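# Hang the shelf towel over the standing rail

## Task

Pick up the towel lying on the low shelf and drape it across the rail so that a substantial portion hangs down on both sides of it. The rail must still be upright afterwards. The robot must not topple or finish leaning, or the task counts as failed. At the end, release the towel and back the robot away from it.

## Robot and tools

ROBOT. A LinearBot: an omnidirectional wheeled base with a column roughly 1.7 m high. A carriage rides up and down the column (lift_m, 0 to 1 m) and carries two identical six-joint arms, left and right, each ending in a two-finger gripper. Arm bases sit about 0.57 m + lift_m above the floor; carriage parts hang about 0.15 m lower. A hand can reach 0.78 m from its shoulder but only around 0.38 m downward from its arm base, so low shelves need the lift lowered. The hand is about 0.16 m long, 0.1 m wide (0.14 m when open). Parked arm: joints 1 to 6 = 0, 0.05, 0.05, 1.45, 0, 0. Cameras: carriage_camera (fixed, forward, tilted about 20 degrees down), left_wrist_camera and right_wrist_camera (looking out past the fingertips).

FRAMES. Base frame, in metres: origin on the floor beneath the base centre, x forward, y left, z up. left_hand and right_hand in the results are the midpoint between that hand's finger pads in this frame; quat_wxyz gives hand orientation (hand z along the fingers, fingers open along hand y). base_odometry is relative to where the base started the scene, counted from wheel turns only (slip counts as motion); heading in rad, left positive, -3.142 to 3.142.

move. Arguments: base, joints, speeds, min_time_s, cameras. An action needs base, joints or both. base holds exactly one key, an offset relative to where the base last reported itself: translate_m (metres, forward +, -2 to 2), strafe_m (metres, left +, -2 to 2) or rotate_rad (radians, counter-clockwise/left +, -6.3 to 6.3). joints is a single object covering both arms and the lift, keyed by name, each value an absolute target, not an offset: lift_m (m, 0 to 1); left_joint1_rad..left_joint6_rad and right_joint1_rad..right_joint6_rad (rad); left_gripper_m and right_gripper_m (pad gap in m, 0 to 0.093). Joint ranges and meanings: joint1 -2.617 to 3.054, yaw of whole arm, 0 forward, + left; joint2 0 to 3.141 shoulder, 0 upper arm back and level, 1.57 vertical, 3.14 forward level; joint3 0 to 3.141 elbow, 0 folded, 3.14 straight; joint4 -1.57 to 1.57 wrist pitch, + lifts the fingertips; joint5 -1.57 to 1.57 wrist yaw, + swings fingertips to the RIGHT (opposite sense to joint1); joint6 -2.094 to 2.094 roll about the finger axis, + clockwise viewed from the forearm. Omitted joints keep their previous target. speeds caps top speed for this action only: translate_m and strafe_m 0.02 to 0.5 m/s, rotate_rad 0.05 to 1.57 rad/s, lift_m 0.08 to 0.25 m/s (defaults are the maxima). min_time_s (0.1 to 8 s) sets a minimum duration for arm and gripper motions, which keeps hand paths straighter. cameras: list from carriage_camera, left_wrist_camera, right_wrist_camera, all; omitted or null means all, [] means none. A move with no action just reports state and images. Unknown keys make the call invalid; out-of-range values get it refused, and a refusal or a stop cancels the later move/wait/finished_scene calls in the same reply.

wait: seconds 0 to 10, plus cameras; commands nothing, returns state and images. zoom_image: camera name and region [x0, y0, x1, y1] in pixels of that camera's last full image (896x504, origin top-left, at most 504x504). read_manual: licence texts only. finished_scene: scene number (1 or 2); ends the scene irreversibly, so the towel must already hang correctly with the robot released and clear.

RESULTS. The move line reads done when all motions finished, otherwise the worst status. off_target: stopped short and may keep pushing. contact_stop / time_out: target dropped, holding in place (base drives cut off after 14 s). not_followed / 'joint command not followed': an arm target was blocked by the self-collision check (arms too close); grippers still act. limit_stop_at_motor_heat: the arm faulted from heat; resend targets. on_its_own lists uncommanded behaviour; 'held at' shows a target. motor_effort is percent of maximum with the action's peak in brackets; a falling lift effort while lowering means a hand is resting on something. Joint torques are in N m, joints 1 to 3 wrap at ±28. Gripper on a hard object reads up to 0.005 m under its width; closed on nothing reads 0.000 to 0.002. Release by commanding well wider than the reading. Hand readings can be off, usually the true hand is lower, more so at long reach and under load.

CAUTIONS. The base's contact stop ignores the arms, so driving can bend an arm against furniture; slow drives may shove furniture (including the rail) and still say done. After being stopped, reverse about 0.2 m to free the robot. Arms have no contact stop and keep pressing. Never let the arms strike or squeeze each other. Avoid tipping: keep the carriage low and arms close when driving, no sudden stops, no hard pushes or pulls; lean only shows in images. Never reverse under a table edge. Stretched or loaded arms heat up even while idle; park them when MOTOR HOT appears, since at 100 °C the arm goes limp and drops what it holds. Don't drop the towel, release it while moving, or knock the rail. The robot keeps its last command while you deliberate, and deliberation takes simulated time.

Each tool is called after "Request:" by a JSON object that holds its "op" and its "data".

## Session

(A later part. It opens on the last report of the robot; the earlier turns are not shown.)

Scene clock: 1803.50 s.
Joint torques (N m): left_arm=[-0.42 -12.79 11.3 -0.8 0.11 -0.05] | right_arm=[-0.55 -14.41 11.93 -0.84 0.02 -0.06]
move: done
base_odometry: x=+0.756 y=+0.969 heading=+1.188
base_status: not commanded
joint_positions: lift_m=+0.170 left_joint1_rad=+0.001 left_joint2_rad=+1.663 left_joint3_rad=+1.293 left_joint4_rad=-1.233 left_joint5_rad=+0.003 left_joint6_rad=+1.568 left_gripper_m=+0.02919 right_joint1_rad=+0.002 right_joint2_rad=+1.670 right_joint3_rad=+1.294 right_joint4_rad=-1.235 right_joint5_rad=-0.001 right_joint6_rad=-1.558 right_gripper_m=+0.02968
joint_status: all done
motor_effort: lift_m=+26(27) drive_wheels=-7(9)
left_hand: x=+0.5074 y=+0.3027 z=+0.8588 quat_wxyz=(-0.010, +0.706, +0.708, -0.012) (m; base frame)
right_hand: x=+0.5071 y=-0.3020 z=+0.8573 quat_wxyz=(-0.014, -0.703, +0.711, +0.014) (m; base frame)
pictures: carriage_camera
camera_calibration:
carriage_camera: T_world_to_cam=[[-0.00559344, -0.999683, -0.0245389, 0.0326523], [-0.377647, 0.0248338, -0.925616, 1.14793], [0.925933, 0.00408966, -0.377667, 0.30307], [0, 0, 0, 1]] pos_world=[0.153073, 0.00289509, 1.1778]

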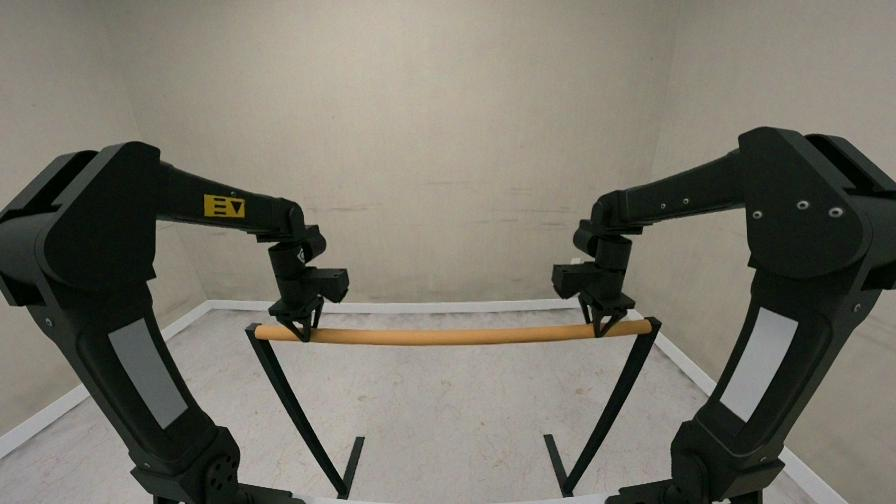

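Request:
{"op": "move", "data": {"joints": {"lift_m": 0.14}, "speeds": {"lift_m": 0.08}, "cameras": []}}

Request:
{"op": "move", "data": {"joints": {"lift_m": 0.127}, "speeds": {"lift_m": 0.08}, "cameras": ["carriage_camera"]}}

Scene clock: 1806.97 s.
Joint torques (N m): left_arm=[-0.39 -8.61 8.29 -0.08 0.1 -0.06] | right_arm=[-0.44 -9.99 8.69 -0.17 -0.01 -0.06]
move: done
base_odometry: x=+0.756 y=+0.969 heading=+1.188
base_status: not commanded
joint_positions: lift_m=+0.140 left_joint1_rad=+0.001 left_joint2_rad=+1.621 left_joint3_rad=+1.332 left_joint4_rad=-1.294 left_joint5_rad=+0.003 left_joint6_rad=+1.569 left_gripper_m=+0.02919 right_joint1_rad=+0.002 right_joint2_rad=+1.626 right_joint3_rad=+1.332 right_joint4_rad=-1.297 right_joint5_rad=-0.001 right_joint6_rad=-1.558 right_gripper_m=+0.02968
joint_status: all done
motor_effort: lift_m=+20(23) drive_wheels=+8(9)
left_hand: x=+0.5032 y=+0.3027 z=+0.8506 quat_wxyz=(-0.003, +0.706, +0.708, -0.005) (m; base frame)
right_hand: x=+0.5025 y=-0.3020 z=+0.8493 quat_wxyz=(-0.006, -0.703, +0.711, +0.007) (m; base frame)
pictures: none
No camera images: "cameras" was empty.

Scene clock: 1807.50 s.
Joint torques (N m): left_arm=[-0.42 -6.72 6.2 0.3 0.09 -0.06] | right_arm=[-0.43 -8.08 6.56 0.11 -0.01 -0.07]
move: done
base_odometry: x=+0.756 y=+0.969 heading=+1.188
base_status: not commanded
joint_positions: lift_m=+0.128 left_joint1_rad=+0.001 left_joint2_rad=+1.601 left_joint3_rad=+1.359 left_joint4_rad=-1.321 left_joint5_rad=+0.003 left_joint6_rad=+1.569 left_gripper_m=+0.02919 right_joint1_rad=+0.002 right_joint2_rad=+1.605 right_joint3_rad=+1.358 right_joint4_rad=-1.322 right_joint5_rad=-0.001 right_joint6_rad=-1.558 right_gripper_m=+0.02968
joint_status: all done
motor_effort: lift_m=+18(18) drive_wheels=+8(8)
left_hand: x=+0.5029 y=+0.3027 z=+0.8498 quat_wxyz=(+0.004, +0.706, +0.708, +0.002) (m; base frame)
right_hand: x=+0.5026 y=-0.3020 z=+0.8486 quat_wxyz=(+0.001, -0.703, +0.711, +0.000) (m; base frame)
pictures: carriage_camera
camera_calibration:
carriage_camera: T_world_to_cam=[[-0.00559344, -0.999683, -0.0245389, 0.0316217], [-0.377647, 0.0248338, -0.925616, 1.10906], [0.925933, 0.00408966, -0.377667, 0.287209], [0, 0, 0, 1]] pos_world=[0.153073, 0.00289509, 1.1358]

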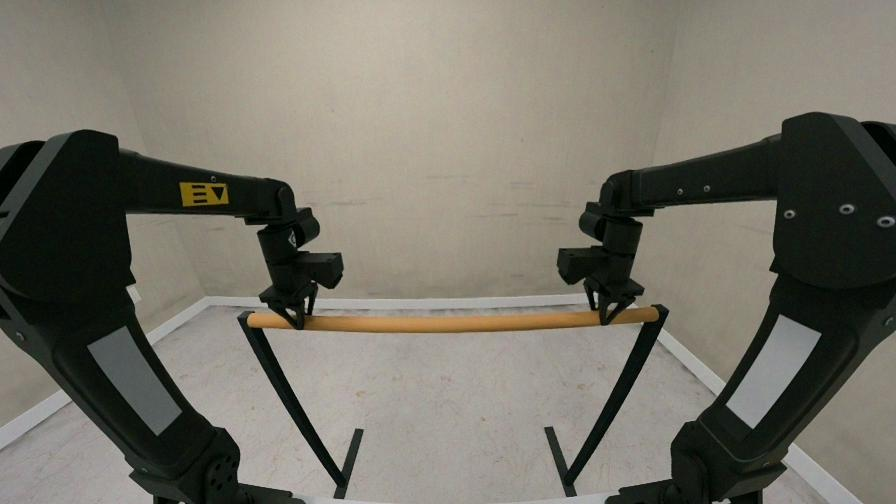

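Stand on the floor. Release.

Request:
{"op": "move", "data": {"joints": {"left_gripper_m": 0.093, "right_gripper_m": 0.093}, "min_time_s": 4, "cameras": []}}

Request:
{"op": "move", "data": {"joints": {"lift_m": 0.32}, "speeds": {"lift_m": 0.1}, "cameras": ["carriage_camera"]}}

Scene clock: 1814.23 s.
Joint torques (N m): left_arm=[-0.43 -6.64 6.24 0.29 0.09 -0.07] | right_arm=[-0.44 -8.01 6.57 0.13 0 -0.07]
move: done
base_odometry: x=+0.756 y=+0.969 heading=+1.188
base_status: not commanded
joint_positions: lift_m=+0.128 left_joint1_rad=+0.001 left_joint2_rad=+1.601 left_joint3_rad=+1.359 left_joint4_rad=-1.321 left_joint5_rad=+0.003 left_joint6_rad=+1.569 left_gripper_m=+0.09294 right_joint1_rad=+0.002 right_joint2_rad=+1.605 right_joint3_rad=+1.358 right_joint4_rad=-1.322 right_joint5_rad=-0.001 right_joint6_rad=-1.558 right_gripper_m=+0.09289
joint_status: all done
motor_effort: lift_m=+18(18) drive_wheels=+8(8)
left_hand: x=+0.5029 y=+0.3027 z=+0.8498 quat_wxyz=(+0.004, +0.706, +0.708, +0.002) (m; base frame)
right_hand: x=+0.5026 y=-0.3020 z=+0.8485 quat_wxyz=(+0.001, -0.703, +0.711, +0.000) (m; base frame)
pictures: none
No camera images: "cameras" was empty.

Scene clock: 1816.53 s.
Joint torques (N m): left_arm=[-0.46 -6.68 6.13 0.31 0.08 -0.07] | right_arm=[-0.54 -8.09 6.56 0.14 0 -0.06]
move: done
base_odometry: x=+0.756 y=+0.969 heading=+1.188
base_status: not commanded
joint_positions: lift_m=+0.320 left_joint1_rad=+0.001 left_joint2_rad=+1.601 left_joint3_rad=+1.359 left_joint4_rad=-1.322 left_joint5_rad=+0.003 left_joint6_rad=+1.569 left_gripper_m=+0.09294 right_joint1_rad=+0.002 right_joint2_rad=+1.605 right_joint3_rad=+1.358 right_joint4_rad=-1.323 right_joint5_rad=-0.001 right_joint6_rad=-1.558 right_gripper_m=+0.09289
joint_status: all done
motor_effort: lift_m=+24(31) drive_wheels=+8(8)
left_hand: x=+0.5028 y=+0.3027 z=+1.0420 quat_wxyz=(+0.003, +0.706, +0.708, +0.002) (m; base frame)
right_hand: x=+0.5025 y=-0.3020 z=+1.0408 quat_wxyz=(+0.001, -0.703, +0.711, +0.000) (m; base frame)
pictures: carriage_camera
camera_calibration:
carriage_camera: T_world_to_cam=[[-0.00559344, -0.999683, -0.0245389, 0.0363381], [-0.377647, 0.0248338, -0.925616, 1.28696], [0.925933, 0.00408966, -0.377667, 0.359797], [0, 0, 0, 1]] pos_world=[0.153073, 0.00289509, 1.32801]

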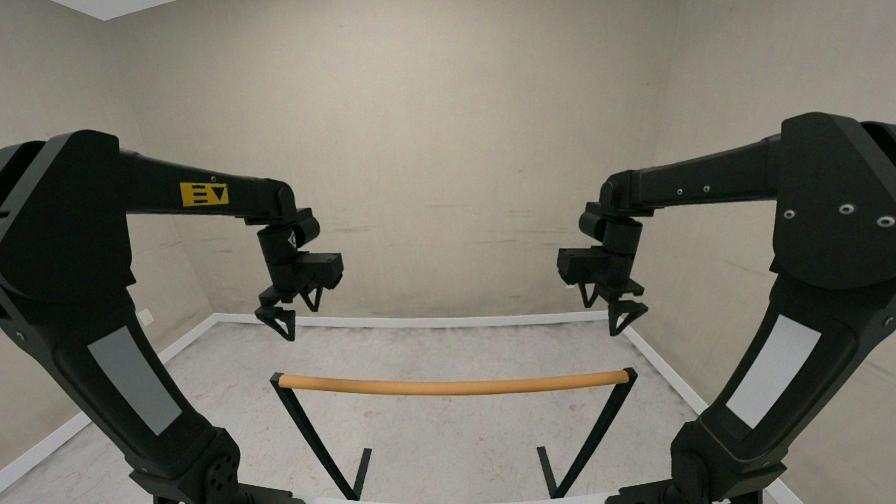

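Request:
{"op": "move", "data": {"base": {"translate_m": -0.75}, "speeds": {"translate_m": 0.2}, "cameras": ["carriage_camera"]}}

Request:
{"op": "move", "data": {"base": {"rotate_rad": -1.57}, "joints": {"left_joint1_rad": 0, "left_joint2_rad": 0.05, "left_joint3_rad": 0.05, "left_joint4_rad": 1.45, "left_joint5_rad": 0, "left_joint6_rad": 0}, "speeds": {"rotate_rad": 0.5}, "min_time_s": 3, "cameras": ["carriage_camera"]}}

Scene clock: 1842.17 s.
Joint torques (N m): left_arm=[-0.42 -6.56 6.24 0.31 0.09 -0.06] | right_arm=[-0.36 -7.99 6.57 0.11 -0.01 -0.06]
move: done
base_odometry: x=+0.477 y=+0.273 heading=+1.189
base_status: done
joint_positions: lift_m=+0.320 left_joint1_rad=+0.001 left_joint2_rad=+1.601 left_joint3_rad=+1.359 left_joint4_rad=-1.325 left_joint5_rad=+0.003 left_joint6_rad=+1.569 left_gripper_m=+0.09294 right_joint1_rad=+0.002 right_joint2_rad=+1.605 right_joint3_rad=+1.358 right_joint4_rad=-1.326 right_joint5_rad=-0.001 right_joint6_rad=-1.558 right_gripper_m=+0.09289
joint_status: not commanded
motor_effort: lift_m=+24(24) drive_wheels=-6(14)
left_hand: x=+0.5019 y=+0.3027 z=+1.0420 quat_wxyz=(+0.002, +0.706, +0.708, +0.000) (m; base frame)
right_hand: x=+0.5016 y=-0.3021 z=+1.0408 quat_wxyz=(-0.001, -0.703, +0.711, +0.001) (m; base frame)
pictures: carriage_camera
camera_calibration:
carriage_camera: T_world_to_cam=[[-0.00559344, -0.999683, -0.0245389, 0.0363381], [-0.377647, 0.0248338, -0.925616, 1.28696], [0.925933, 0.00408966, -0.377667, 0.359797], [0, 0, 0, 1]] pos_world=[0.153073, 0.00289509, 1.32801]

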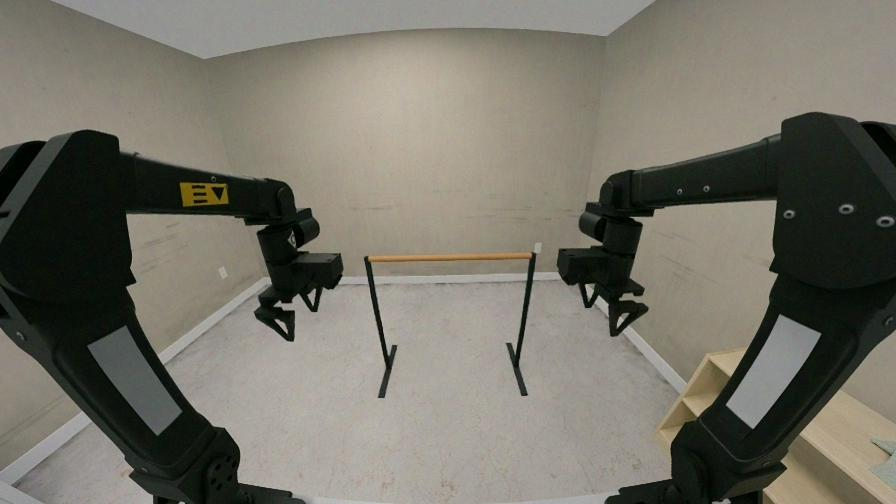

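Scene clock: 1846.23 s.
Joint torques (N m): left_arm=[-0.53 2.8 4.97 0.13 -0.01 -0.18] | right_arm=[-0.39 -7.91 6.52 0.15 -0.01 -0.07]
move: done
base_odometry: x=+0.477 y=+0.273 heading=-0.381
base_status: done
joint_positions: lift_m=+0.320 left_joint1_rad=+0.002 left_joint2_rad=+0.060 left_joint3_rad=+0.058 left_joint4_rad=+1.430 left_joint5_rad=+0.003 left_joint6_rad=+0.010 left_gripper_m=+0.09297 right_joint1_rad=+0.002 right_joint2_rad=+1.605 right_joint3_rad=+1.358 right_joint4_rad=-1.326 right_joint5_rad=-0.001 right_joint6_rad=-1.558 right_gripper_m=+0.09290
joint_status: all done
motor_effort: lift_m=+24(24) drive_wheels=+7(11)
left_hand: x=+0.2577 y=+0.3025 z=+1.3431 quat_wxyz=(+0.997, +0.002, +0.072, +0.006) (m; base frame)
right_hand: x=+0.5017 y=-0.3021 z=+1.0408 quat_wxyz=(+0.000, -0.703, +0.711, +0.001) (m; base frame)
pictures: carriage_camera
camera_calibration:
carriage_camera: T_world_to_cam=[[-0.00559344, -0.999683, -0.0245389, 0.0363381], [-0.377647, 0.0248338, -0.925616, 1.28696], [0.925933, 0.00408966, -0.377667, 0.359797], [0, 0, 0, 1]] pos_world=[0.153073, 0.00289509, 1.32801]

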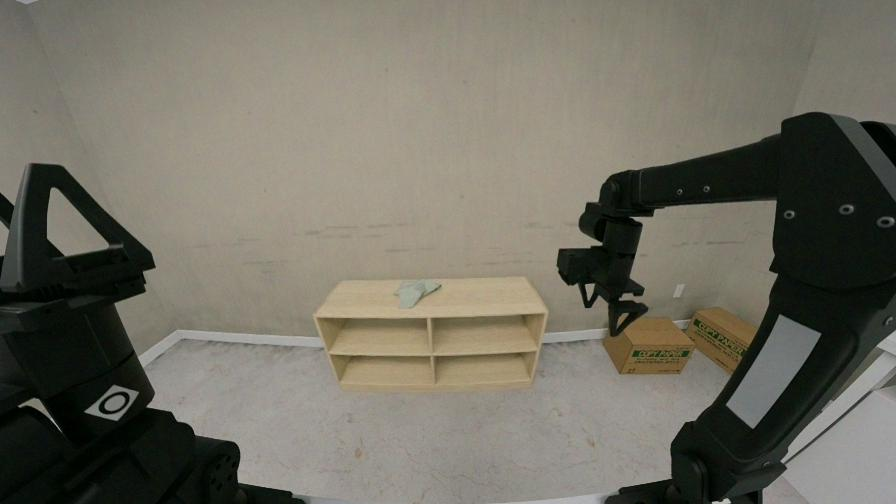

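Request:
{"op": "move", "data": {"base": {"translate_m": 0.62}, "joints": {"lift_m": 0.4}, "speeds": {"translate_m": 0.25}, "cameras": []}}

Request:
{"op": "move", "data": {"base": {"strafe_m": 0.3}, "speeds": {"strafe_m": 0.2}, "cameras": ["carriage_camera"]}}

Request:
{"op": "zoom_image", "data": {"camera": "carriage_camera", "region": [380, 330, 620, 480]}}

Scene clock: 1854.77 s.
Joint torques (N m): left_arm=[-0.53 3.14 5.23 0.06 0 -0.18] | right_arm=[-0.39 -8.08 6.46 0.16 0 -0.06]
move: done
base_odometry: x=+1.052 y=+0.042 heading=-0.382
base_status: done
joint_positions: lift_m=+0.400 left_joint1_rad=+0.002 left_joint2_rad=+0.056 left_joint3_rad=+0.054 left_joint4_rad=+1.438 left_joint5_rad=+0.003 left_joint6_rad=+0.010 left_gripper_m=+0.09297 right_joint1_rad=+0.002 right_joint2_rad=+1.605 right_joint3_rad=+1.358 right_joint4_rad=-1.328 right_joint5_rad=-0.001 right_joint6_rad=-1.558 right_gripper_m=+0.09290
joint_status: all done
motor_effort: lift_m=+25(30) drive_wheels=-7(17)
left_hand: x=+0.2556 y=+0.3025 z=+1.4223 quat_wxyz=(+0.998, +0.002, +0.068, +0.006) (m; base frame)
right_hand: x=+0.5013 y=-0.3021 z=+1.1207 quat_wxyz=(-0.001, -0.703, +0.711, +0.002) (m; base frame)
pictures: none
No camera images: "cameras" was empty.

Scene clock: 1857.33 s.
Joint torques (N m): left_arm=[-0.54 3.21 5.27 0.03 0.02 -0.18] | right_arm=[-0.27 -7.92 6.65 0.14 0.02 -0.06]
move: done
base_odometry: x=+1.164 y=+0.320 heading=-0.382
base_status: done
joint_positions: lift_m=+0.400 left_joint1_rad=+0.002 left_joint2_rad=+0.056 left_joint3_rad=+0.054 left_joint4_rad=+1.439 left_joint5_rad=+0.003 left_joint6_rad=+0.010 left_gripper_m=+0.09297 right_joint1_rad=+0.001 right_joint2_rad=+1.605 right_joint3_rad=+1.358 right_joint4_rad=-1.329 right_joint5_rad=-0.001 right_joint6_rad=-1.558 right_gripper_m=+0.09290
joint_status: not commanded
motor_effort: lift_m=+25(25) drive_wheels=-2(11)
left_hand: x=+0.2553 y=+0.3025 z=+1.4223 quat_wxyz=(+0.998, +0.002, +0.067, +0.006) (m; base frame)
right_hand: x=+0.5010 y=-0.3025 z=+1.1207 quat_wxyz=(-0.001, -0.703, +0.711, +0.002) (m; base frame)
pictures: carriage_camera
camera_calibration:
carriage_camera: T_world_to_cam=[[-0.00559344, -0.999683, -0.0245389, 0.0382992], [-0.377647, 0.0248338, -0.925616, 1.36093], [0.925933, 0.00408966, -0.377667, 0.389979], [0, 0, 0, 1]] pos_world=[0.153073, 0.00289509, 1.40792]

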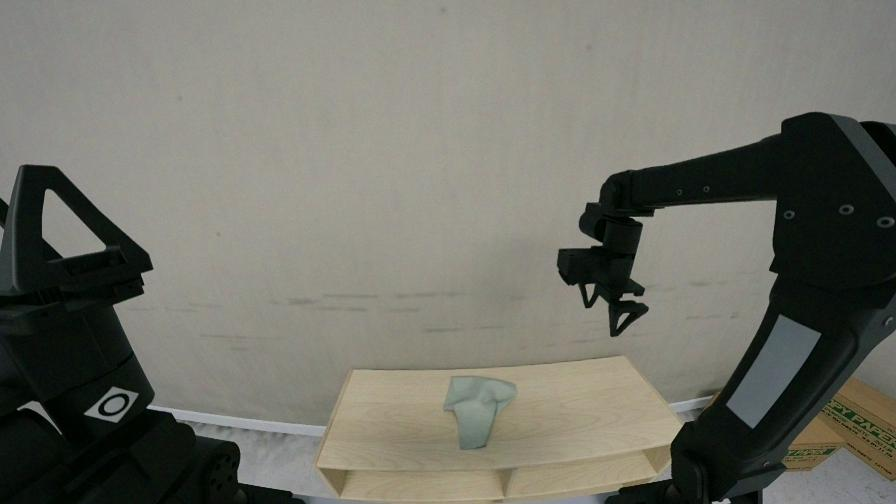

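Scaled by 2.100 from the camera's 896x504 image, which has a finer 1280x720 frame.

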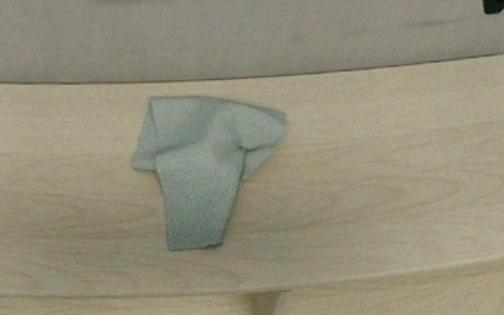

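Request:
{"op": "move", "data": {"joints": {"lift_m": 0.25, "right_joint1_rad": 0.42, "right_joint6_rad": 0}, "min_time_s": 3, "cameras": ["right_wrist_camera"]}}

Request:
{"op": "zoom_image", "data": {"camera": "right_wrist_camera", "region": [280, 0, 620, 330]}}

Scene clock: 1865.67 s.
Joint torques (N m): left_arm=[-0.47 3.23 5.38 0.03 0.03 -0.18] | right_arm=[0.47 -7.99 6.56 0.28 0.09 0.22]
move: done
base_odometry: x=+1.164 y=+0.320 heading=-0.382
base_status: not commanded
joint_positions: lift_m=+0.250 left_joint1_rad=+0.002 left_joint2_rad=+0.056 left_joint3_rad=+0.052 left_joint4_rad=+1.439 left_joint5_rad=+0.003 left_joint6_rad=+0.009 left_gripper_m=+0.09297 right_joint1_rad=+0.413 right_joint2_rad=+1.605 right_joint3_rad=+1.358 right_joint4_rad=-1.329 right_joint5_rad=-0.001 right_joint6_rad=-0.015 right_gripper_m=+0.09290
joint_status: all done
motor_effort: lift_m=+20(20) drive_wheels=-2(2)
left_hand: x=+0.2557 y=+0.3025 z=+1.2725 quat_wxyz=(+0.998, +0.002, +0.068, +0.006) (m; base frame)
right_hand: x=+0.4774 y=-0.1904 z=+0.9714 quat_wxyz=(-0.002, -0.212, +0.977, +0.000) (m; base frame)
pictures: right_wrist_camera
camera_calibration:
right_wrist_camera: T_world_to_cam=[[0.394066, -0.91716, -0.0594028, -0.295688], [-0.735895, -0.353584, 0.57744, -0.264918], [-0.550609, -0.183836, -0.814269, 1.14551], [0, 0, 0, 1]] pos_world=[0.552295, -0.154279, 1.06816]

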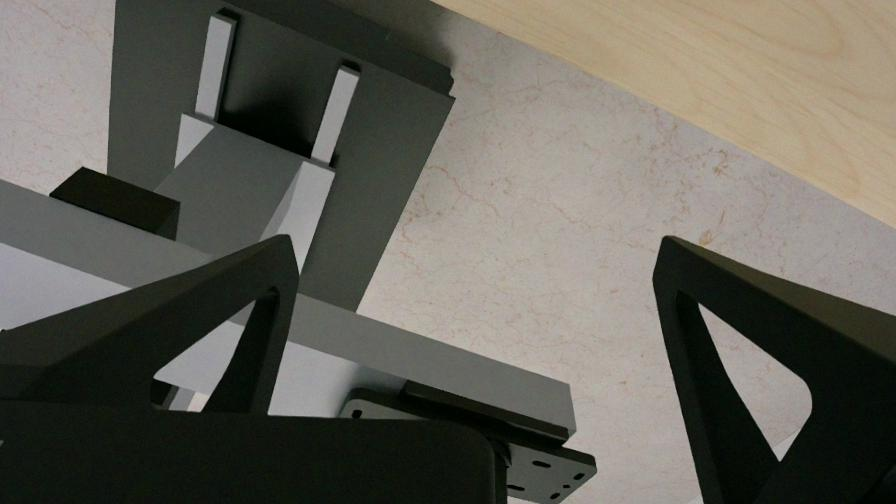

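Scaled by 1.482 from the camera's 896x504 image, which has a finer 1280x720 frame.

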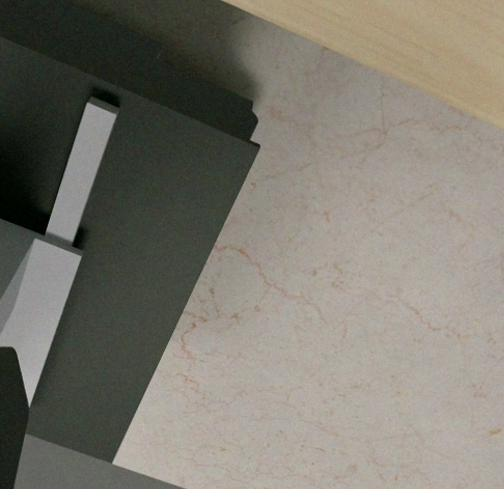

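Request:
{"op": "move", "data": {"joints": {"right_joint1_rad": -0.3, "left_joint1_rad": -0.4, "left_joint2_rad": 1.9, "left_joint3_rad": 1.36, "left_joint4_rad": -1.03, "left_joint5_rad": 0, "left_joint6_rad": -1.97, "lift_m": 0.3}, "min_time_s": 4, "cameras": ["left_wrist_camera"]}}

Request:
{"op": "zoom_image", "data": {"camera": "left_wrist_camera", "region": [330, 0, 650, 300]}}

Scene clock: 1876.10 s.
Joint torques (N m): left_arm=[-0.88 -7.23 7.45 0.16 -0.09 -0.17] | right_arm=[-0.91 -7.99 6.64 0.29 0.09 0.21]
move: done
base_odometry: x=+1.164 y=+0.320 heading=-0.382
base_status: not commanded
joint_positions: lift_m=+0.300 left_joint1_rad=-0.394 left_joint2_rad=+1.882 left_joint3_rad=+1.341 left_joint4_rad=-1.008 left_joint5_rad=+0.003 left_joint6_rad=-1.958 left_gripper_m=+0.09299 right_joint1_rad=-0.293 right_joint2_rad=+1.605 right_joint3_rad=+1.358 right_joint4_rad=-1.329 right_joint5_rad=-0.001 right_joint6_rad=-0.013 right_gripper_m=+0.09290
joint_status: all done
motor_effort: lift_m=+25(30) drive_wheels=-2(2)
left_hand: x=+0.5411 y=+0.1693 z=+0.9351 quat_wxyz=(+0.003, -0.705, +0.709, -0.010) (m; base frame)
right_hand: x=+0.4891 y=-0.3837 z=+1.0208 quat_wxyz=(-0.002, +0.139, +0.990, +0.001) (m; base frame)
pictures: left_wrist_camera
camera_calibration:
left_wrist_camera: T_world_to_cam=[[0.998792, -0.0288611, 0.0397587, -0.574037], [-0.0469278, -0.799997, 0.598165, -0.396638], [0.0145431, -0.599309, -0.800386, 0.962878], [0, 0, 0, 1]] pos_world=[0.540727, 0.243184, 1.03075]

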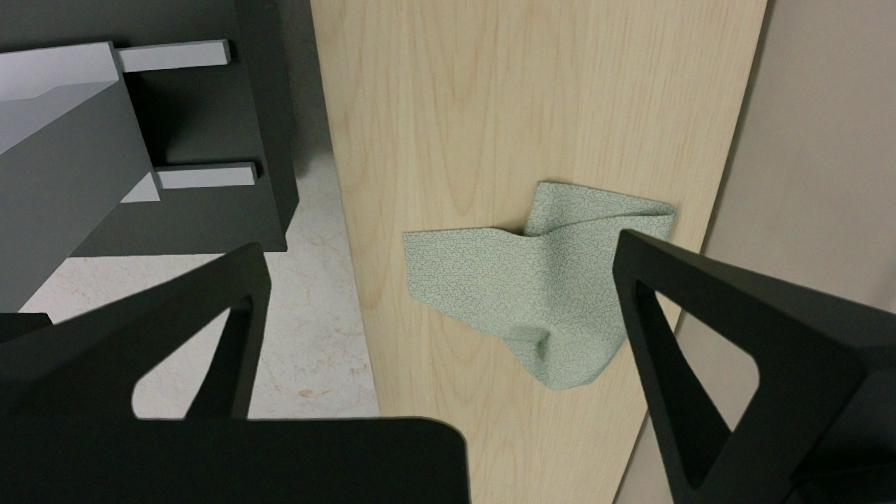

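Scaled by 1.575 from the camera's 896x504 image, which has a finer 1280x720 frame.

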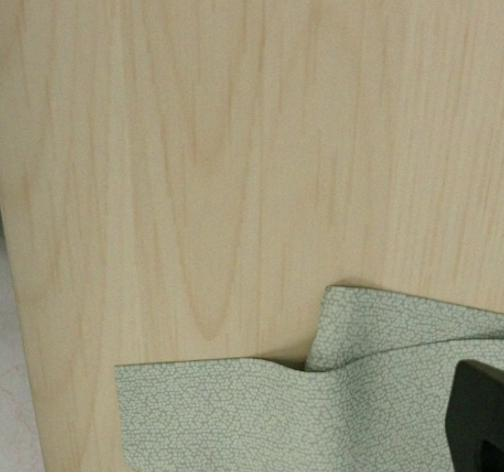

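Request:
{"op": "zoom_image", "data": {"camera": "left_wrist_camera", "region": [380, 150, 700, 410]}}

Scaled by 1.575 from the camera's 896x504 image, which has a finer 1280x720 frame.

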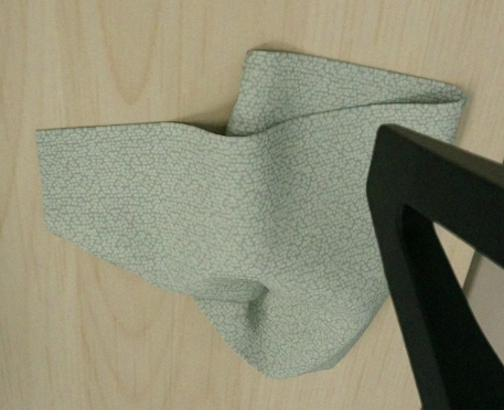

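Request:
{"op": "move", "data": {"joints": {"left_joint1_rad": 0, "left_joint2_rad": 0.05, "left_joint3_rad": 0.05, "left_joint4_rad": 1.45, "left_joint5_rad": 0, "left_joint6_rad": 0, "right_joint1_rad": 0, "lift_m": 0.5}, "min_time_s": 3, "cameras": []}}

Request:
{"op": "move", "data": {"base": {"strafe_m": 0.21}, "joints": {"right_joint2_rad": 2.9, "right_joint3_rad": 1.553, "right_joint4_rad": -0.224, "right_joint5_rad": 0, "right_joint6_rad": 0}, "speeds": {"strafe_m": 0.1}, "min_time_s": 3, "cameras": []}}

Request:
{"op": "move", "data": {"base": {"translate_m": -0.08}, "speeds": {"translate_m": 0.08}, "cameras": ["carriage_camera", "right_wrist_camera"]}}

Scene clock: 1912.40 s.
Joint torques (N m): left_arm=[0.23 2.86 4.89 0.13 0.01 0.01] | right_arm=[0.43 -7.98 6.61 0.27 0.08 0.21]
move: done
base_odometry: x=+1.164 y=+0.320 heading=-0.382
base_status: not commanded
joint_positions: lift_m=+0.500 left_joint1_rad=-0.006 left_joint2_rad=+0.060 left_joint3_rad=+0.059 left_joint4_rad=+1.429 left_joint5_rad=+0.003 left_joint6_rad=-0.012 left_gripper_m=+0.09301 right_joint1_rad=-0.007 right_joint2_rad=+1.605 right_joint3_rad=+1.358 right_joint4_rad=-1.329 right_joint5_rad=-0.001 right_joint6_rad=-0.013 right_gripper_m=+0.09290
joint_status: all done
motor_effort: lift_m=+25(30) drive_wheels=-2(2)
left_hand: x=+0.2575 y=+0.3022 z=+1.5233 quat_wxyz=(+0.997, +0.001, +0.071, -0.009) (m; base frame)
right_hand: x=+0.5010 y=-0.3048 z=+1.2208 quat_wxyz=(-0.002, -0.003, +1.000, +0.000) (m; base frame)
pictures: none
No camera images: "cameras" was empty.

Scene clock: 1915.70 s.
Joint torques (N m): left_arm=[0.1 2.85 4.93 0.11 0.01 0.03] | right_arm=[-0.27 -11.41 4.08 0.4 0.08 0.21]
move: done
base_odometry: x=+1.243 y=+0.515 heading=-0.382
base_status: done
joint_positions: lift_m=+0.500 left_joint1_rad=-0.005 left_joint2_rad=+0.060 left_joint3_rad=+0.059 left_joint4_rad=+1.432 left_joint5_rad=+0.003 left_joint6_rad=-0.010 left_gripper_m=+0.09301 right_joint1_rad=-0.001 right_joint2_rad=+2.875 right_joint3_rad=+1.541 right_joint4_rad=-0.240 right_joint5_rad=+0.000 right_joint6_rad=-0.013 right_gripper_m=+0.09290
joint_status: all done
motor_effort: lift_m=+25(25) drive_wheels=-1(11)
left_hand: x=+0.2567 y=+0.3022 z=+1.5234 quat_wxyz=(+0.998, +0.001, +0.070, -0.007) (m; base frame)
right_hand: x=+0.6110 y=-0.3032 z=+0.8042 quat_wxyz=(-0.001, -0.006, +1.000, +0.000) (m; base frame)
pictures: none
No camera images: "cameras" was empty.

Scene clock: 1917.43 s.
Joint torques (N m): left_arm=[0.12 2.95 5.04 0.04 0.01 0.02] | right_arm=[-0.2 -11.47 3.84 0.45 0.08 0.2]
move: done
base_odometry: x=+1.169 y=+0.545 heading=-0.382
base_status: done
joint_positions: lift_m=+0.500 left_joint1_rad=-0.005 left_joint2_rad=+0.060 left_joint3_rad=+0.058 left_joint4_rad=+1.438 left_joint5_rad=+0.003 left_joint6_rad=-0.010 left_gripper_m=+0.09301 right_joint1_rad=-0.001 right_joint2_rad=+2.875 right_joint3_rad=+1.545 right_joint4_rad=-0.234 right_joint5_rad=+0.000 right_joint6_rad=-0.013 right_gripper_m=+0.09290
joint_status: not commanded
motor_effort: lift_m=+25(25) drive_wheels=+2(8)
left_hand: x=+0.2557 y=+0.3023 z=+1.5233 quat_wxyz=(+0.998, +0.001, +0.068, -0.007) (m; base frame)
right_hand: x=+0.6140 y=-0.3032 z=+0.8046 quat_wxyz=(+0.004, -0.006, +1.000, +0.000) (m; base frame)
pictures: carriage_camera, right_wrist_camera
camera_calibration:
carriage_camera: T_world_to_cam=[[-0.00559344, -0.999683, -0.0245389, 0.0407535], [-0.377647, 0.0248338, -0.925616, 1.45351], [0.925933, 0.00408966, -0.377667, 0.427752], [0, 0, 0, 1]] pos_world=[0.153073, 0.00289509, 1.50794]
right_wrist_camera: T_world_to_cam=[[-0.00930532, -0.99823, -0.0587351, -0.240293], [-0.822566, -0.0257579, 0.568085, 0.0522111], [-0.568593, 0.0535997, -0.820871, 1.15249], [0, 0, 0, 1]] pos_world=[0.696006, -0.300296, 0.902267]

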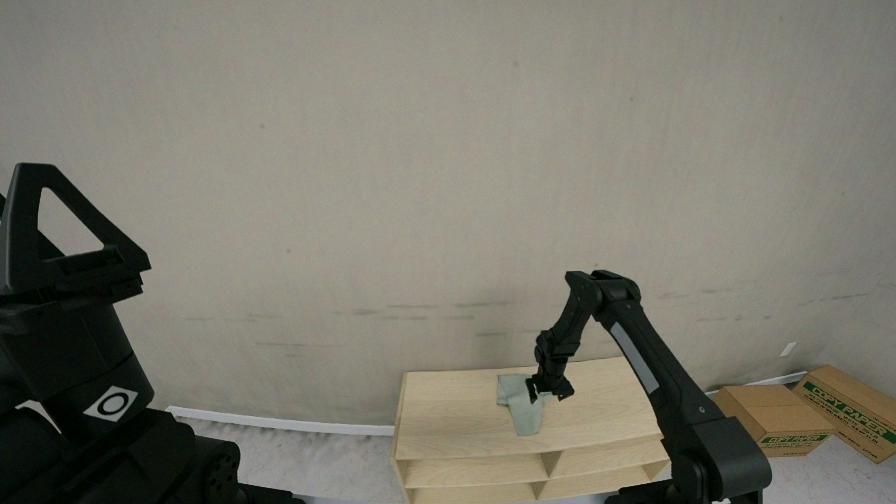

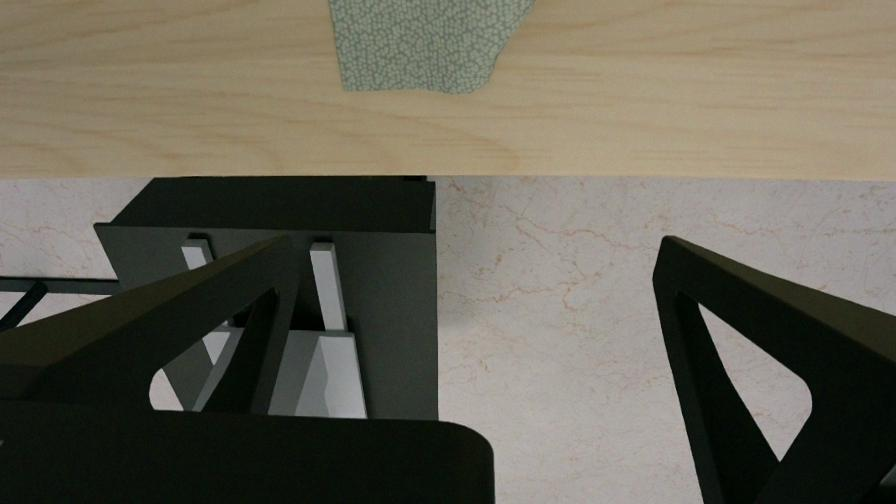

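Request:
{"op": "move", "data": {"base": {"strafe_m": 0.038}, "speeds": {"strafe_m": 0.05}, "cameras": []}}

Request:
{"op": "move", "data": {"joints": {"lift_m": 0.42}, "cameras": ["right_wrist_camera"]}}

Scene clock: 1925.47 s.
Joint torques (N m): left_arm=[0.24 2.8 4.97 0.02 0 0.02] | right_arm=[-0.29 -11.4 3.92 0.4 0.07 0.21]
move: done
base_odometry: x=+1.183 y=+0.581 heading=-0.382
base_status: done
joint_positions: lift_m=+0.500 left_joint1_rad=-0.005 left_joint2_rad=+0.060 left_joint3_rad=+0.058 left_joint4_rad=+1.438 left_joint5_rad=+0.003 left_joint6_rad=-0.010 left_gripper_m=+0.09301 right_joint1_rad=+0.001 right_joint2_rad=+2.875 right_joint3_rad=+1.545 right_joint4_rad=-0.233 right_joint5_rad=+0.000 right_joint6_rad=-0.013 right_gripper_m=+0.09290
joint_status: not commanded
motor_effort: lift_m=+25(25) drive_wheels=-2(5)
left_hand: x=+0.2557 y=+0.3023 z=+1.5233 quat_wxyz=(+0.998, +0.001, +0.068, -0.007) (m; base frame)
right_hand: x=+0.6142 y=-0.3025 z=+0.8046 quat_wxyz=(+0.004, -0.007, +1.000, +0.000) (m; base frame)
pictures: none
No camera images: "cameras" was empty.

Scene clock: 1926.33 s.
Joint torques (N m): left_arm=[0.05 3.14 5.41 0.05 0.02 0.03] | right_arm=[-0.36 -12.46 3.51 0.34 0.09 0.21]
move: done
base_odometry: x=+1.183 y=+0.581 heading=-0.382
base_status: not commanded
joint_positions: lift_m=+0.420 left_joint1_rad=-0.005 left_joint2_rad=+0.058 left_joint3_rad=+0.052 left_joint4_rad=+1.438 left_joint5_rad=+0.003 left_joint6_rad=-0.009 left_gripper_m=+0.09301 right_joint1_rad=+0.001 right_joint2_rad=+2.888 right_joint3_rad=+1.548 right_joint4_rad=-0.229 right_joint5_rad=+0.000 right_joint6_rad=-0.013 right_gripper_m=+0.09290
joint_status: all done
motor_effort: lift_m=+20(20) drive_wheels=-1(2)
left_hand: x=+0.2565 y=+0.3022 z=+1.4425 quat_wxyz=(+0.998, +0.001, +0.069, -0.007) (m; base frame)
right_hand: x=+0.6111 y=-0.3025 z=+0.7204 quat_wxyz=(+0.001, -0.007, +1.000, +0.000) (m; base frame)
pictures: right_wrist_camera
camera_calibration:
right_wrist_camera: T_world_to_cam=[[-0.00849832, -0.998218, -0.0590656, -0.244855], [-0.819272, -0.0269167, 0.572773, 0.0918826], [-0.573342, 0.0532584, -0.817583, 1.08209], [0, 0, 0, 1]] pos_world=[0.693605, -0.299576, 0.81761]

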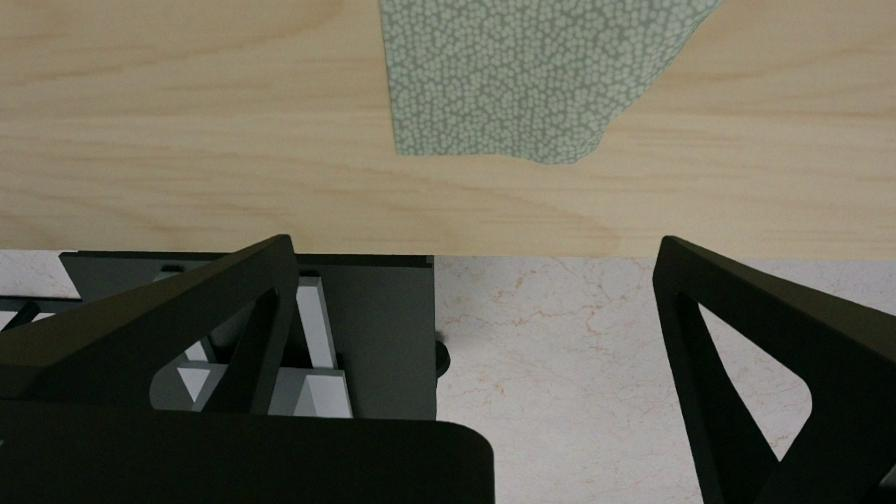

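Request:
{"op": "move", "data": {"base": {"strafe_m": -0.007}, "speeds": {"strafe_m": 0.02}, "cameras": []}}

Request:
{"op": "move", "data": {"base": {"translate_m": 0.018}, "joints": {"lift_m": 0.36}, "speeds": {"translate_m": 0.03}, "cameras": ["right_wrist_camera"]}}

Scene clock: 1933.13 s.
Joint torques (N m): left_arm=[0.13 3.07 5.38 0.04 0.01 0.03] | right_arm=[-0.17 -12.67 3.56 0.34 0.08 0.21]
move: done
base_odometry: x=+1.180 y=+0.574 heading=-0.382
base_status: done
joint_positions: lift_m=+0.420 left_joint1_rad=-0.005 left_joint2_rad=+0.058 left_joint3_rad=+0.052 left_joint4_rad=+1.438 left_joint5_rad=+0.003 left_joint6_rad=-0.009 left_gripper_m=+0.09301 right_joint1_rad=+0.000 right_joint2_rad=+2.888 right_joint3_rad=+1.548 right_joint4_rad=-0.229 right_joint5_rad=+0.000 right_joint6_rad=-0.013 right_gripper_m=+0.09290
joint_status: not commanded
motor_effort: lift_m=+20(20) drive_wheels=+0(7)
left_hand: x=+0.2565 y=+0.3022 z=+1.4425 quat_wxyz=(+0.998, +0.001, +0.069, -0.007) (m; base frame)
right_hand: x=+0.6111 y=-0.3029 z=+0.7204 quat_wxyz=(+0.001, -0.006, +1.000, +0.000) (m; base frame)
pictures: none
No camera images: "cameras" was empty.

Scene clock: 1934.20 s.
Joint torques (N m): left_arm=[0.12 3.18 5.44 0.04 0.01 0.02] | right_arm=[-0.32 -12.57 3.51 0.33 0.08 0.2]
move: done
base_odometry: x=+1.197 y=+0.567 heading=-0.382
base_status: done
joint_positions: lift_m=+0.360 left_joint1_rad=-0.005 left_joint2_rad=+0.057 left_joint3_rad=+0.052 left_joint4_rad=+1.440 left_joint5_rad=+0.003 left_joint6_rad=-0.009 left_gripper_m=+0.09301 right_joint1_rad=+0.000 right_joint2_rad=+2.891 right_joint3_rad=+1.548 right_joint4_rad=-0.226 right_joint5_rad=+0.000 right_joint6_rad=-0.013 right_gripper_m=+0.09290
joint_status: all done
motor_effort: lift_m=+20(20) drive_wheels=+5(6)
left_hand: x=+0.2557 y=+0.3023 z=+1.3825 quat_wxyz=(+0.998, +0.001, +0.067, -0.007) (m; base frame)
right_hand: x=+0.6112 y=-0.3029 z=+0.6596 quat_wxyz=(+0.001, -0.006, +1.000, +0.000) (m; base frame)
pictures: right_wrist_camera
camera_calibration:
right_wrist_camera: T_world_to_cam=[[-0.00919329, -0.998234, -0.0586956, -0.248632], [-0.819947, -0.0260728, 0.571845, 0.128044], [-0.572365, 0.0533844, -0.818259, 1.03235], [0, 0, 0, 1]] pos_world=[0.693585, -0.299966, 0.756917]

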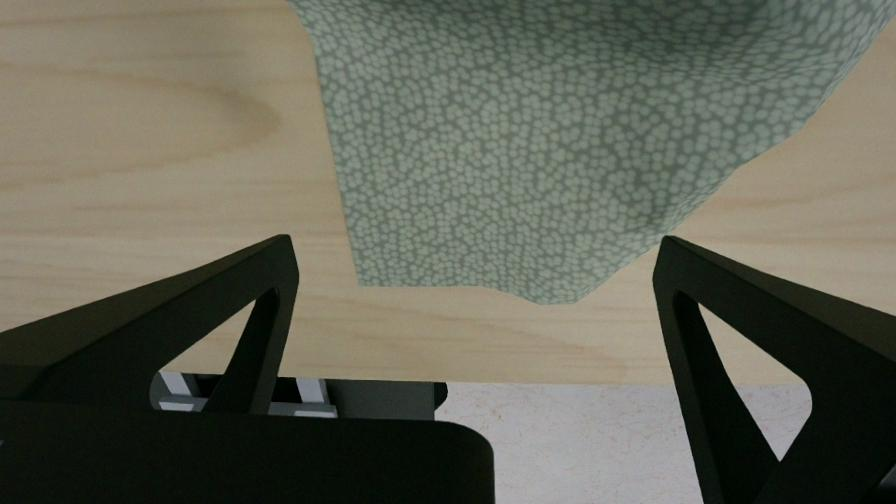

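Request:
{"op": "move", "data": {"base": {"translate_m": -0.016}, "speeds": {"translate_m": 0.03}, "cameras": []}}

Request:
{"op": "move", "data": {"joints": {"lift_m": 0.34}, "speeds": {"lift_m": 0.08}, "cameras": ["right_wrist_camera"]}}

Scene clock: 1941.20 s.
Joint torques (N m): left_arm=[0.1 3.15 5.31 -0.04 0 0.04] | right_arm=[-0.24 -12.74 3.3 0.3 0.07 0.21]
move: done
base_odometry: x=+1.182 y=+0.573 heading=-0.382
base_status: done
joint_positions: lift_m=+0.360 left_joint1_rad=-0.005 left_joint2_rad=+0.057 left_joint3_rad=+0.052 left_joint4_rad=+1.444 left_joint5_rad=+0.003 left_joint6_rad=-0.009 left_gripper_m=+0.09301 right_joint1_rad=+0.000 right_joint2_rad=+2.891 right_joint3_rad=+1.548 right_joint4_rad=-0.225 right_joint5_rad=+0.000 right_joint6_rad=-0.013 right_gripper_m=+0.09290
joint_status: not commanded
motor_effort: lift_m=+20(20) drive_wheels=+2(6)
left_hand: x=+0.2547 y=+0.3023 z=+1.3826 quat_wxyz=(+0.998, +0.001, +0.066, -0.007) (m; base frame)
right_hand: x=+0.6114 y=-0.3029 z=+0.6596 quat_wxyz=(+0.002, -0.006, +1.000, +0.000) (m; base frame)
pictures: none
No camera images: "cameras" was empty.

Scene clock: 1941.83 s.
Joint torques (N m): left_arm=[0.09 3.17 5.38 -0.04 0.01 0.02] | right_arm=[-0.24 -12.88 3.3 0.26 0.08 0.2]
move: done
base_odometry: x=+1.182 y=+0.573 heading=-0.382
base_status: not commanded
joint_positions: lift_m=+0.340 left_joint1_rad=-0.005 left_joint2_rad=+0.057 left_joint3_rad=+0.052 left_joint4_rad=+1.444 left_joint5_rad=+0.003 left_joint6_rad=-0.009 left_gripper_m=+0.09301 right_joint1_rad=+0.000 right_joint2_rad=+2.891 right_joint3_rad=+1.550 right_joint4_rad=-0.224 right_joint5_rad=+0.000 right_joint6_rad=-0.013 right_gripper_m=+0.09290
joint_status: all done
motor_effort: lift_m=+20(20) drive_wheels=-1(2)
left_hand: x=+0.2546 y=+0.3023 z=+1.3626 quat_wxyz=(+0.998, +0.001, +0.065, -0.007) (m; base frame)
right_hand: x=+0.6120 y=-0.3029 z=+0.6395 quat_wxyz=(+0.003, -0.006, +1.000, +0.000) (m; base frame)
pictures: right_wrist_camera
camera_calibration:
right_wrist_camera: T_world_to_cam=[[-0.00903652, -0.998234, -0.0587204, -0.249885], [-0.821471, -0.0260731, 0.569653, 0.142611], [-0.570178, 0.0533848, -0.819785, 1.01602], [0, 0, 0, 1]] pos_world=[0.694203, -0.299965, 0.737003]

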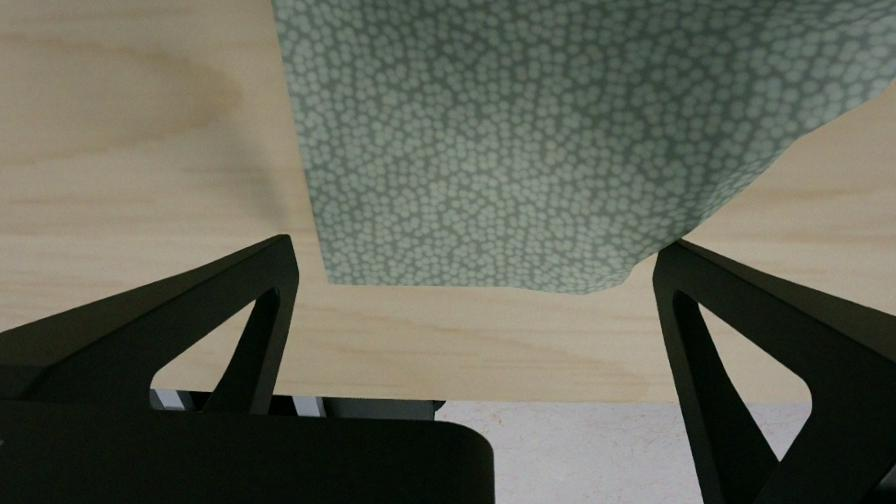

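Request:
{"op": "move", "data": {"joints": {"lift_m": 0.32}, "speeds": {"lift_m": 0.08}, "cameras": ["right_wrist_camera"]}}

Scene clock: 1963.50 s.
Joint torques (N m): left_arm=[0.08 3.17 5.45 -0.05 0.01 0.02] | right_arm=[-0.28 -11.03 3.26 0.69 0.09 0.18]
move: done
base_odometry: x=+1.182 y=+0.573 heading=-0.382
base_status: not commanded
joint_positions: lift_m=+0.321 left_joint1_rad=-0.005 left_joint2_rad=+0.057 left_joint3_rad=+0.052 left_joint4_rad=+1.444 left_joint5_rad=+0.003 left_joint6_rad=-0.009 left_gripper_m=+0.09301 right_joint1_rad=+0.000 right_joint2_rad=+2.869 right_joint3_rad=+1.553 right_joint4_rad=-0.262 right_joint5_rad=+0.000 right_joint6_rad=-0.010 right_gripper_m=+0.09290
joint_status: all done
motor_effort: lift_m=+18(19) drive_wheels=-1(2)
left_hand: x=+0.2546 y=+0.3023 z=+1.3429 quat_wxyz=(+0.998, +0.001, +0.065, -0.007) (m; base frame)
right_hand: x=+0.6134 y=-0.3029 z=+0.6286 quat_wxyz=(-0.003, -0.005, +1.000, +0.000) (m; base frame)
pictures: right_wrist_camera
camera_calibration:
right_wrist_camera: T_world_to_cam=[[-0.012015, -0.99821, -0.0585924, -0.248755], [-0.814735, -0.0241985, 0.579328, 0.140222], [-0.579708, 0.0546979, -0.812986, 1.00987], [0, 0, 0, 1]] pos_world=[0.696683, -0.300154, 0.725197]

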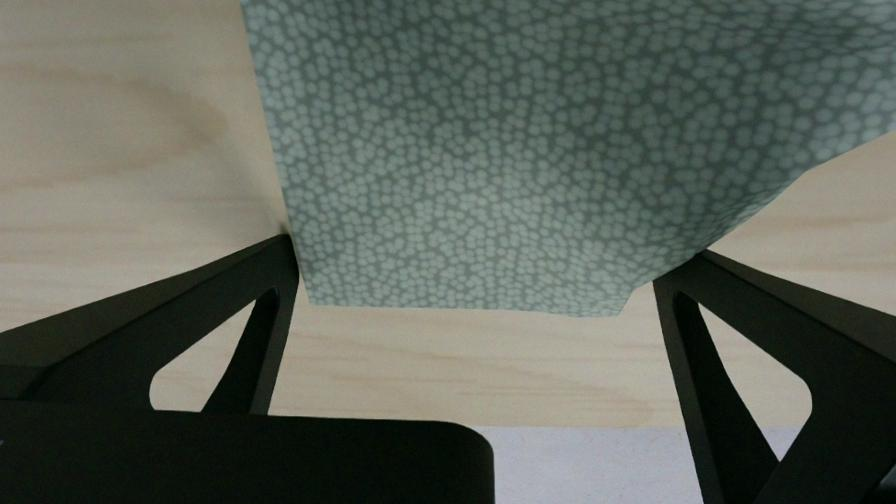

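Request:
{"op": "move", "data": {"joints": {"right_gripper_m": 0.0}, "min_time_s": 5, "cameras": ["right_wrist_camera"]}}

Request:
{"op": "move", "data": {"joints": {"lift_m": 0.4}, "speeds": {"lift_m": 0.08}, "cameras": ["right_wrist_camera"]}}

Scene clock: 1971.60 s.
Joint torques (N m): left_arm=[0.1 3.19 5.41 -0.03 0 0.02] | right_arm=[-0.24 -10.99 3.06 0.53 0.06 0.17]
move: done
base_odometry: x=+1.182 y=+0.573 heading=-0.382
base_status: not commanded
joint_positions: lift_m=+0.321 left_joint1_rad=-0.005 left_joint2_rad=+0.057 left_joint3_rad=+0.052 left_joint4_rad=+1.444 left_joint5_rad=+0.003 left_joint6_rad=-0.009 left_gripper_m=+0.09301 right_joint1_rad=+0.000 right_joint2_rad=+2.869 right_joint3_rad=+1.556 right_joint4_rad=-0.245 right_joint5_rad=+0.000 right_joint6_rad=-0.010 right_gripper_m=+0.00382
joint_status: all done
motor_effort: lift_m=+18(18) drive_wheels=-1(1)
left_hand: x=+0.2546 y=+0.3023 z=+1.3429 quat_wxyz=(+0.998, +0.001, +0.065, -0.007) (m; base frame)
right_hand: x=+0.6188 y=-0.3029 z=+0.6290 quat_wxyz=(+0.007, -0.005, +1.000, +0.000) (m; base frame)
pictures: right_wrist_camera
camera_calibration:
right_wrist_camera: T_world_to_cam=[[-0.0108504, -0.998209, -0.0588226, -0.249245], [-0.826066, -0.0242005, 0.563053, 0.161731], [-0.563468, 0.0547007, -0.824325, 1.01039], [0, 0, 0, 1]] pos_world=[0.700221, -0.300154, 0.727168]

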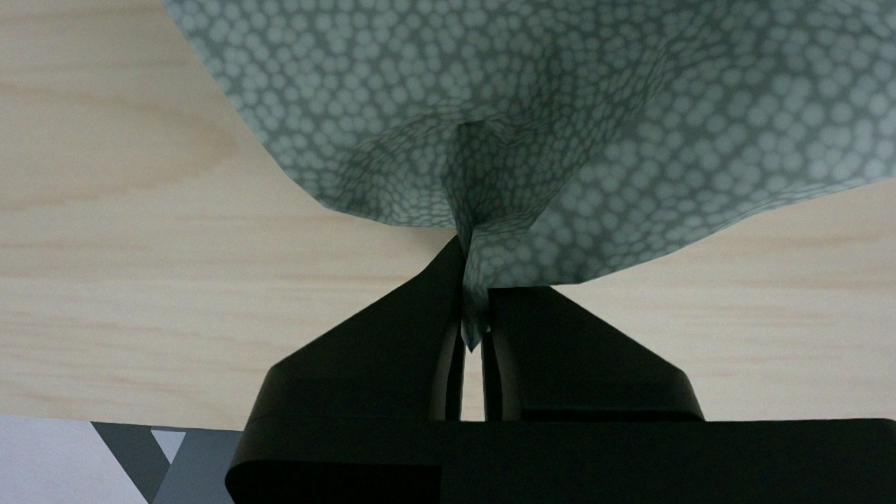

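Scene clock: 1972.97 s.
Joint torques (N m): left_arm=[0.12 3.23 5.42 -0.03 0.02 0.03] | right_arm=[-0.24 -11.78 2.86 0.45 0.08 0.17]
move: done
base_odometry: x=+1.182 y=+0.573 heading=-0.382
base_status: not commanded
joint_positions: lift_m=+0.400 left_joint1_rad=-0.005 left_joint2_rad=+0.056 left_joint3_rad=+0.052 left_joint4_rad=+1.444 left_joint5_rad=+0.003 left_joint6_rad=-0.009 left_gripper_m=+0.09301 right_joint1_rad=+0.000 right_joint2_rad=+2.879 right_joint3_rad=+1.556 right_joint4_rad=-0.233 right_joint5_rad=+0.000 right_joint6_rad=-0.010 right_gripper_m=+0.00378
joint_status: all done
motor_effort: lift_m=+24(29) drive_wheels=-1(1)
left_hand: x=+0.2546 y=+0.3023 z=+1.4220 quat_wxyz=(+0.998, +0.001, +0.065, -0.007) (m; base frame)
right_hand: x=+0.6175 y=-0.3029 z=+0.7041 quat_wxyz=(+0.007, -0.005, +1.000, +0.000) (m; base frame)
pictures: right_wrist_camera
camera_calibration:
right_wrist_camera: T_world_to_cam=[[-0.0107831, -0.998209, -0.0588352, -0.244871], [-0.82671, -0.0242006, 0.562107, 0.119366], [-0.562525, 0.0547009, -0.824969, 1.07146], [0, 0, 0, 1]] pos_world=[0.698762, -0.300154, 0.802416]

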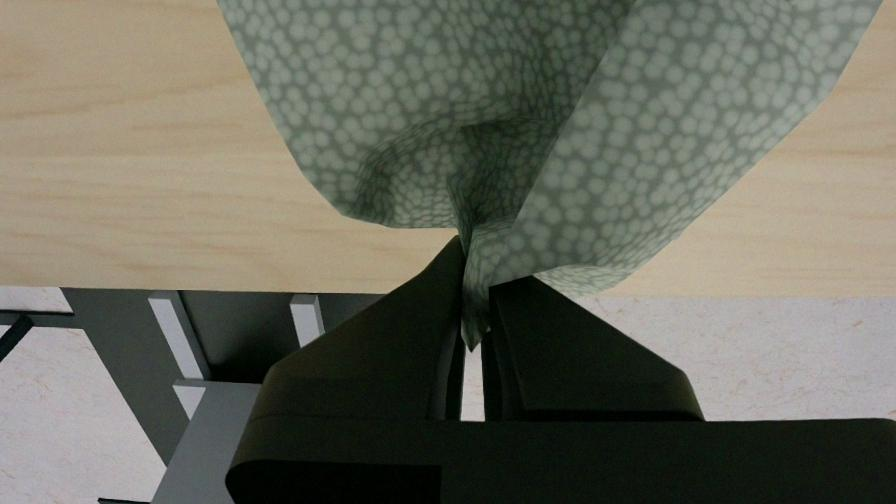

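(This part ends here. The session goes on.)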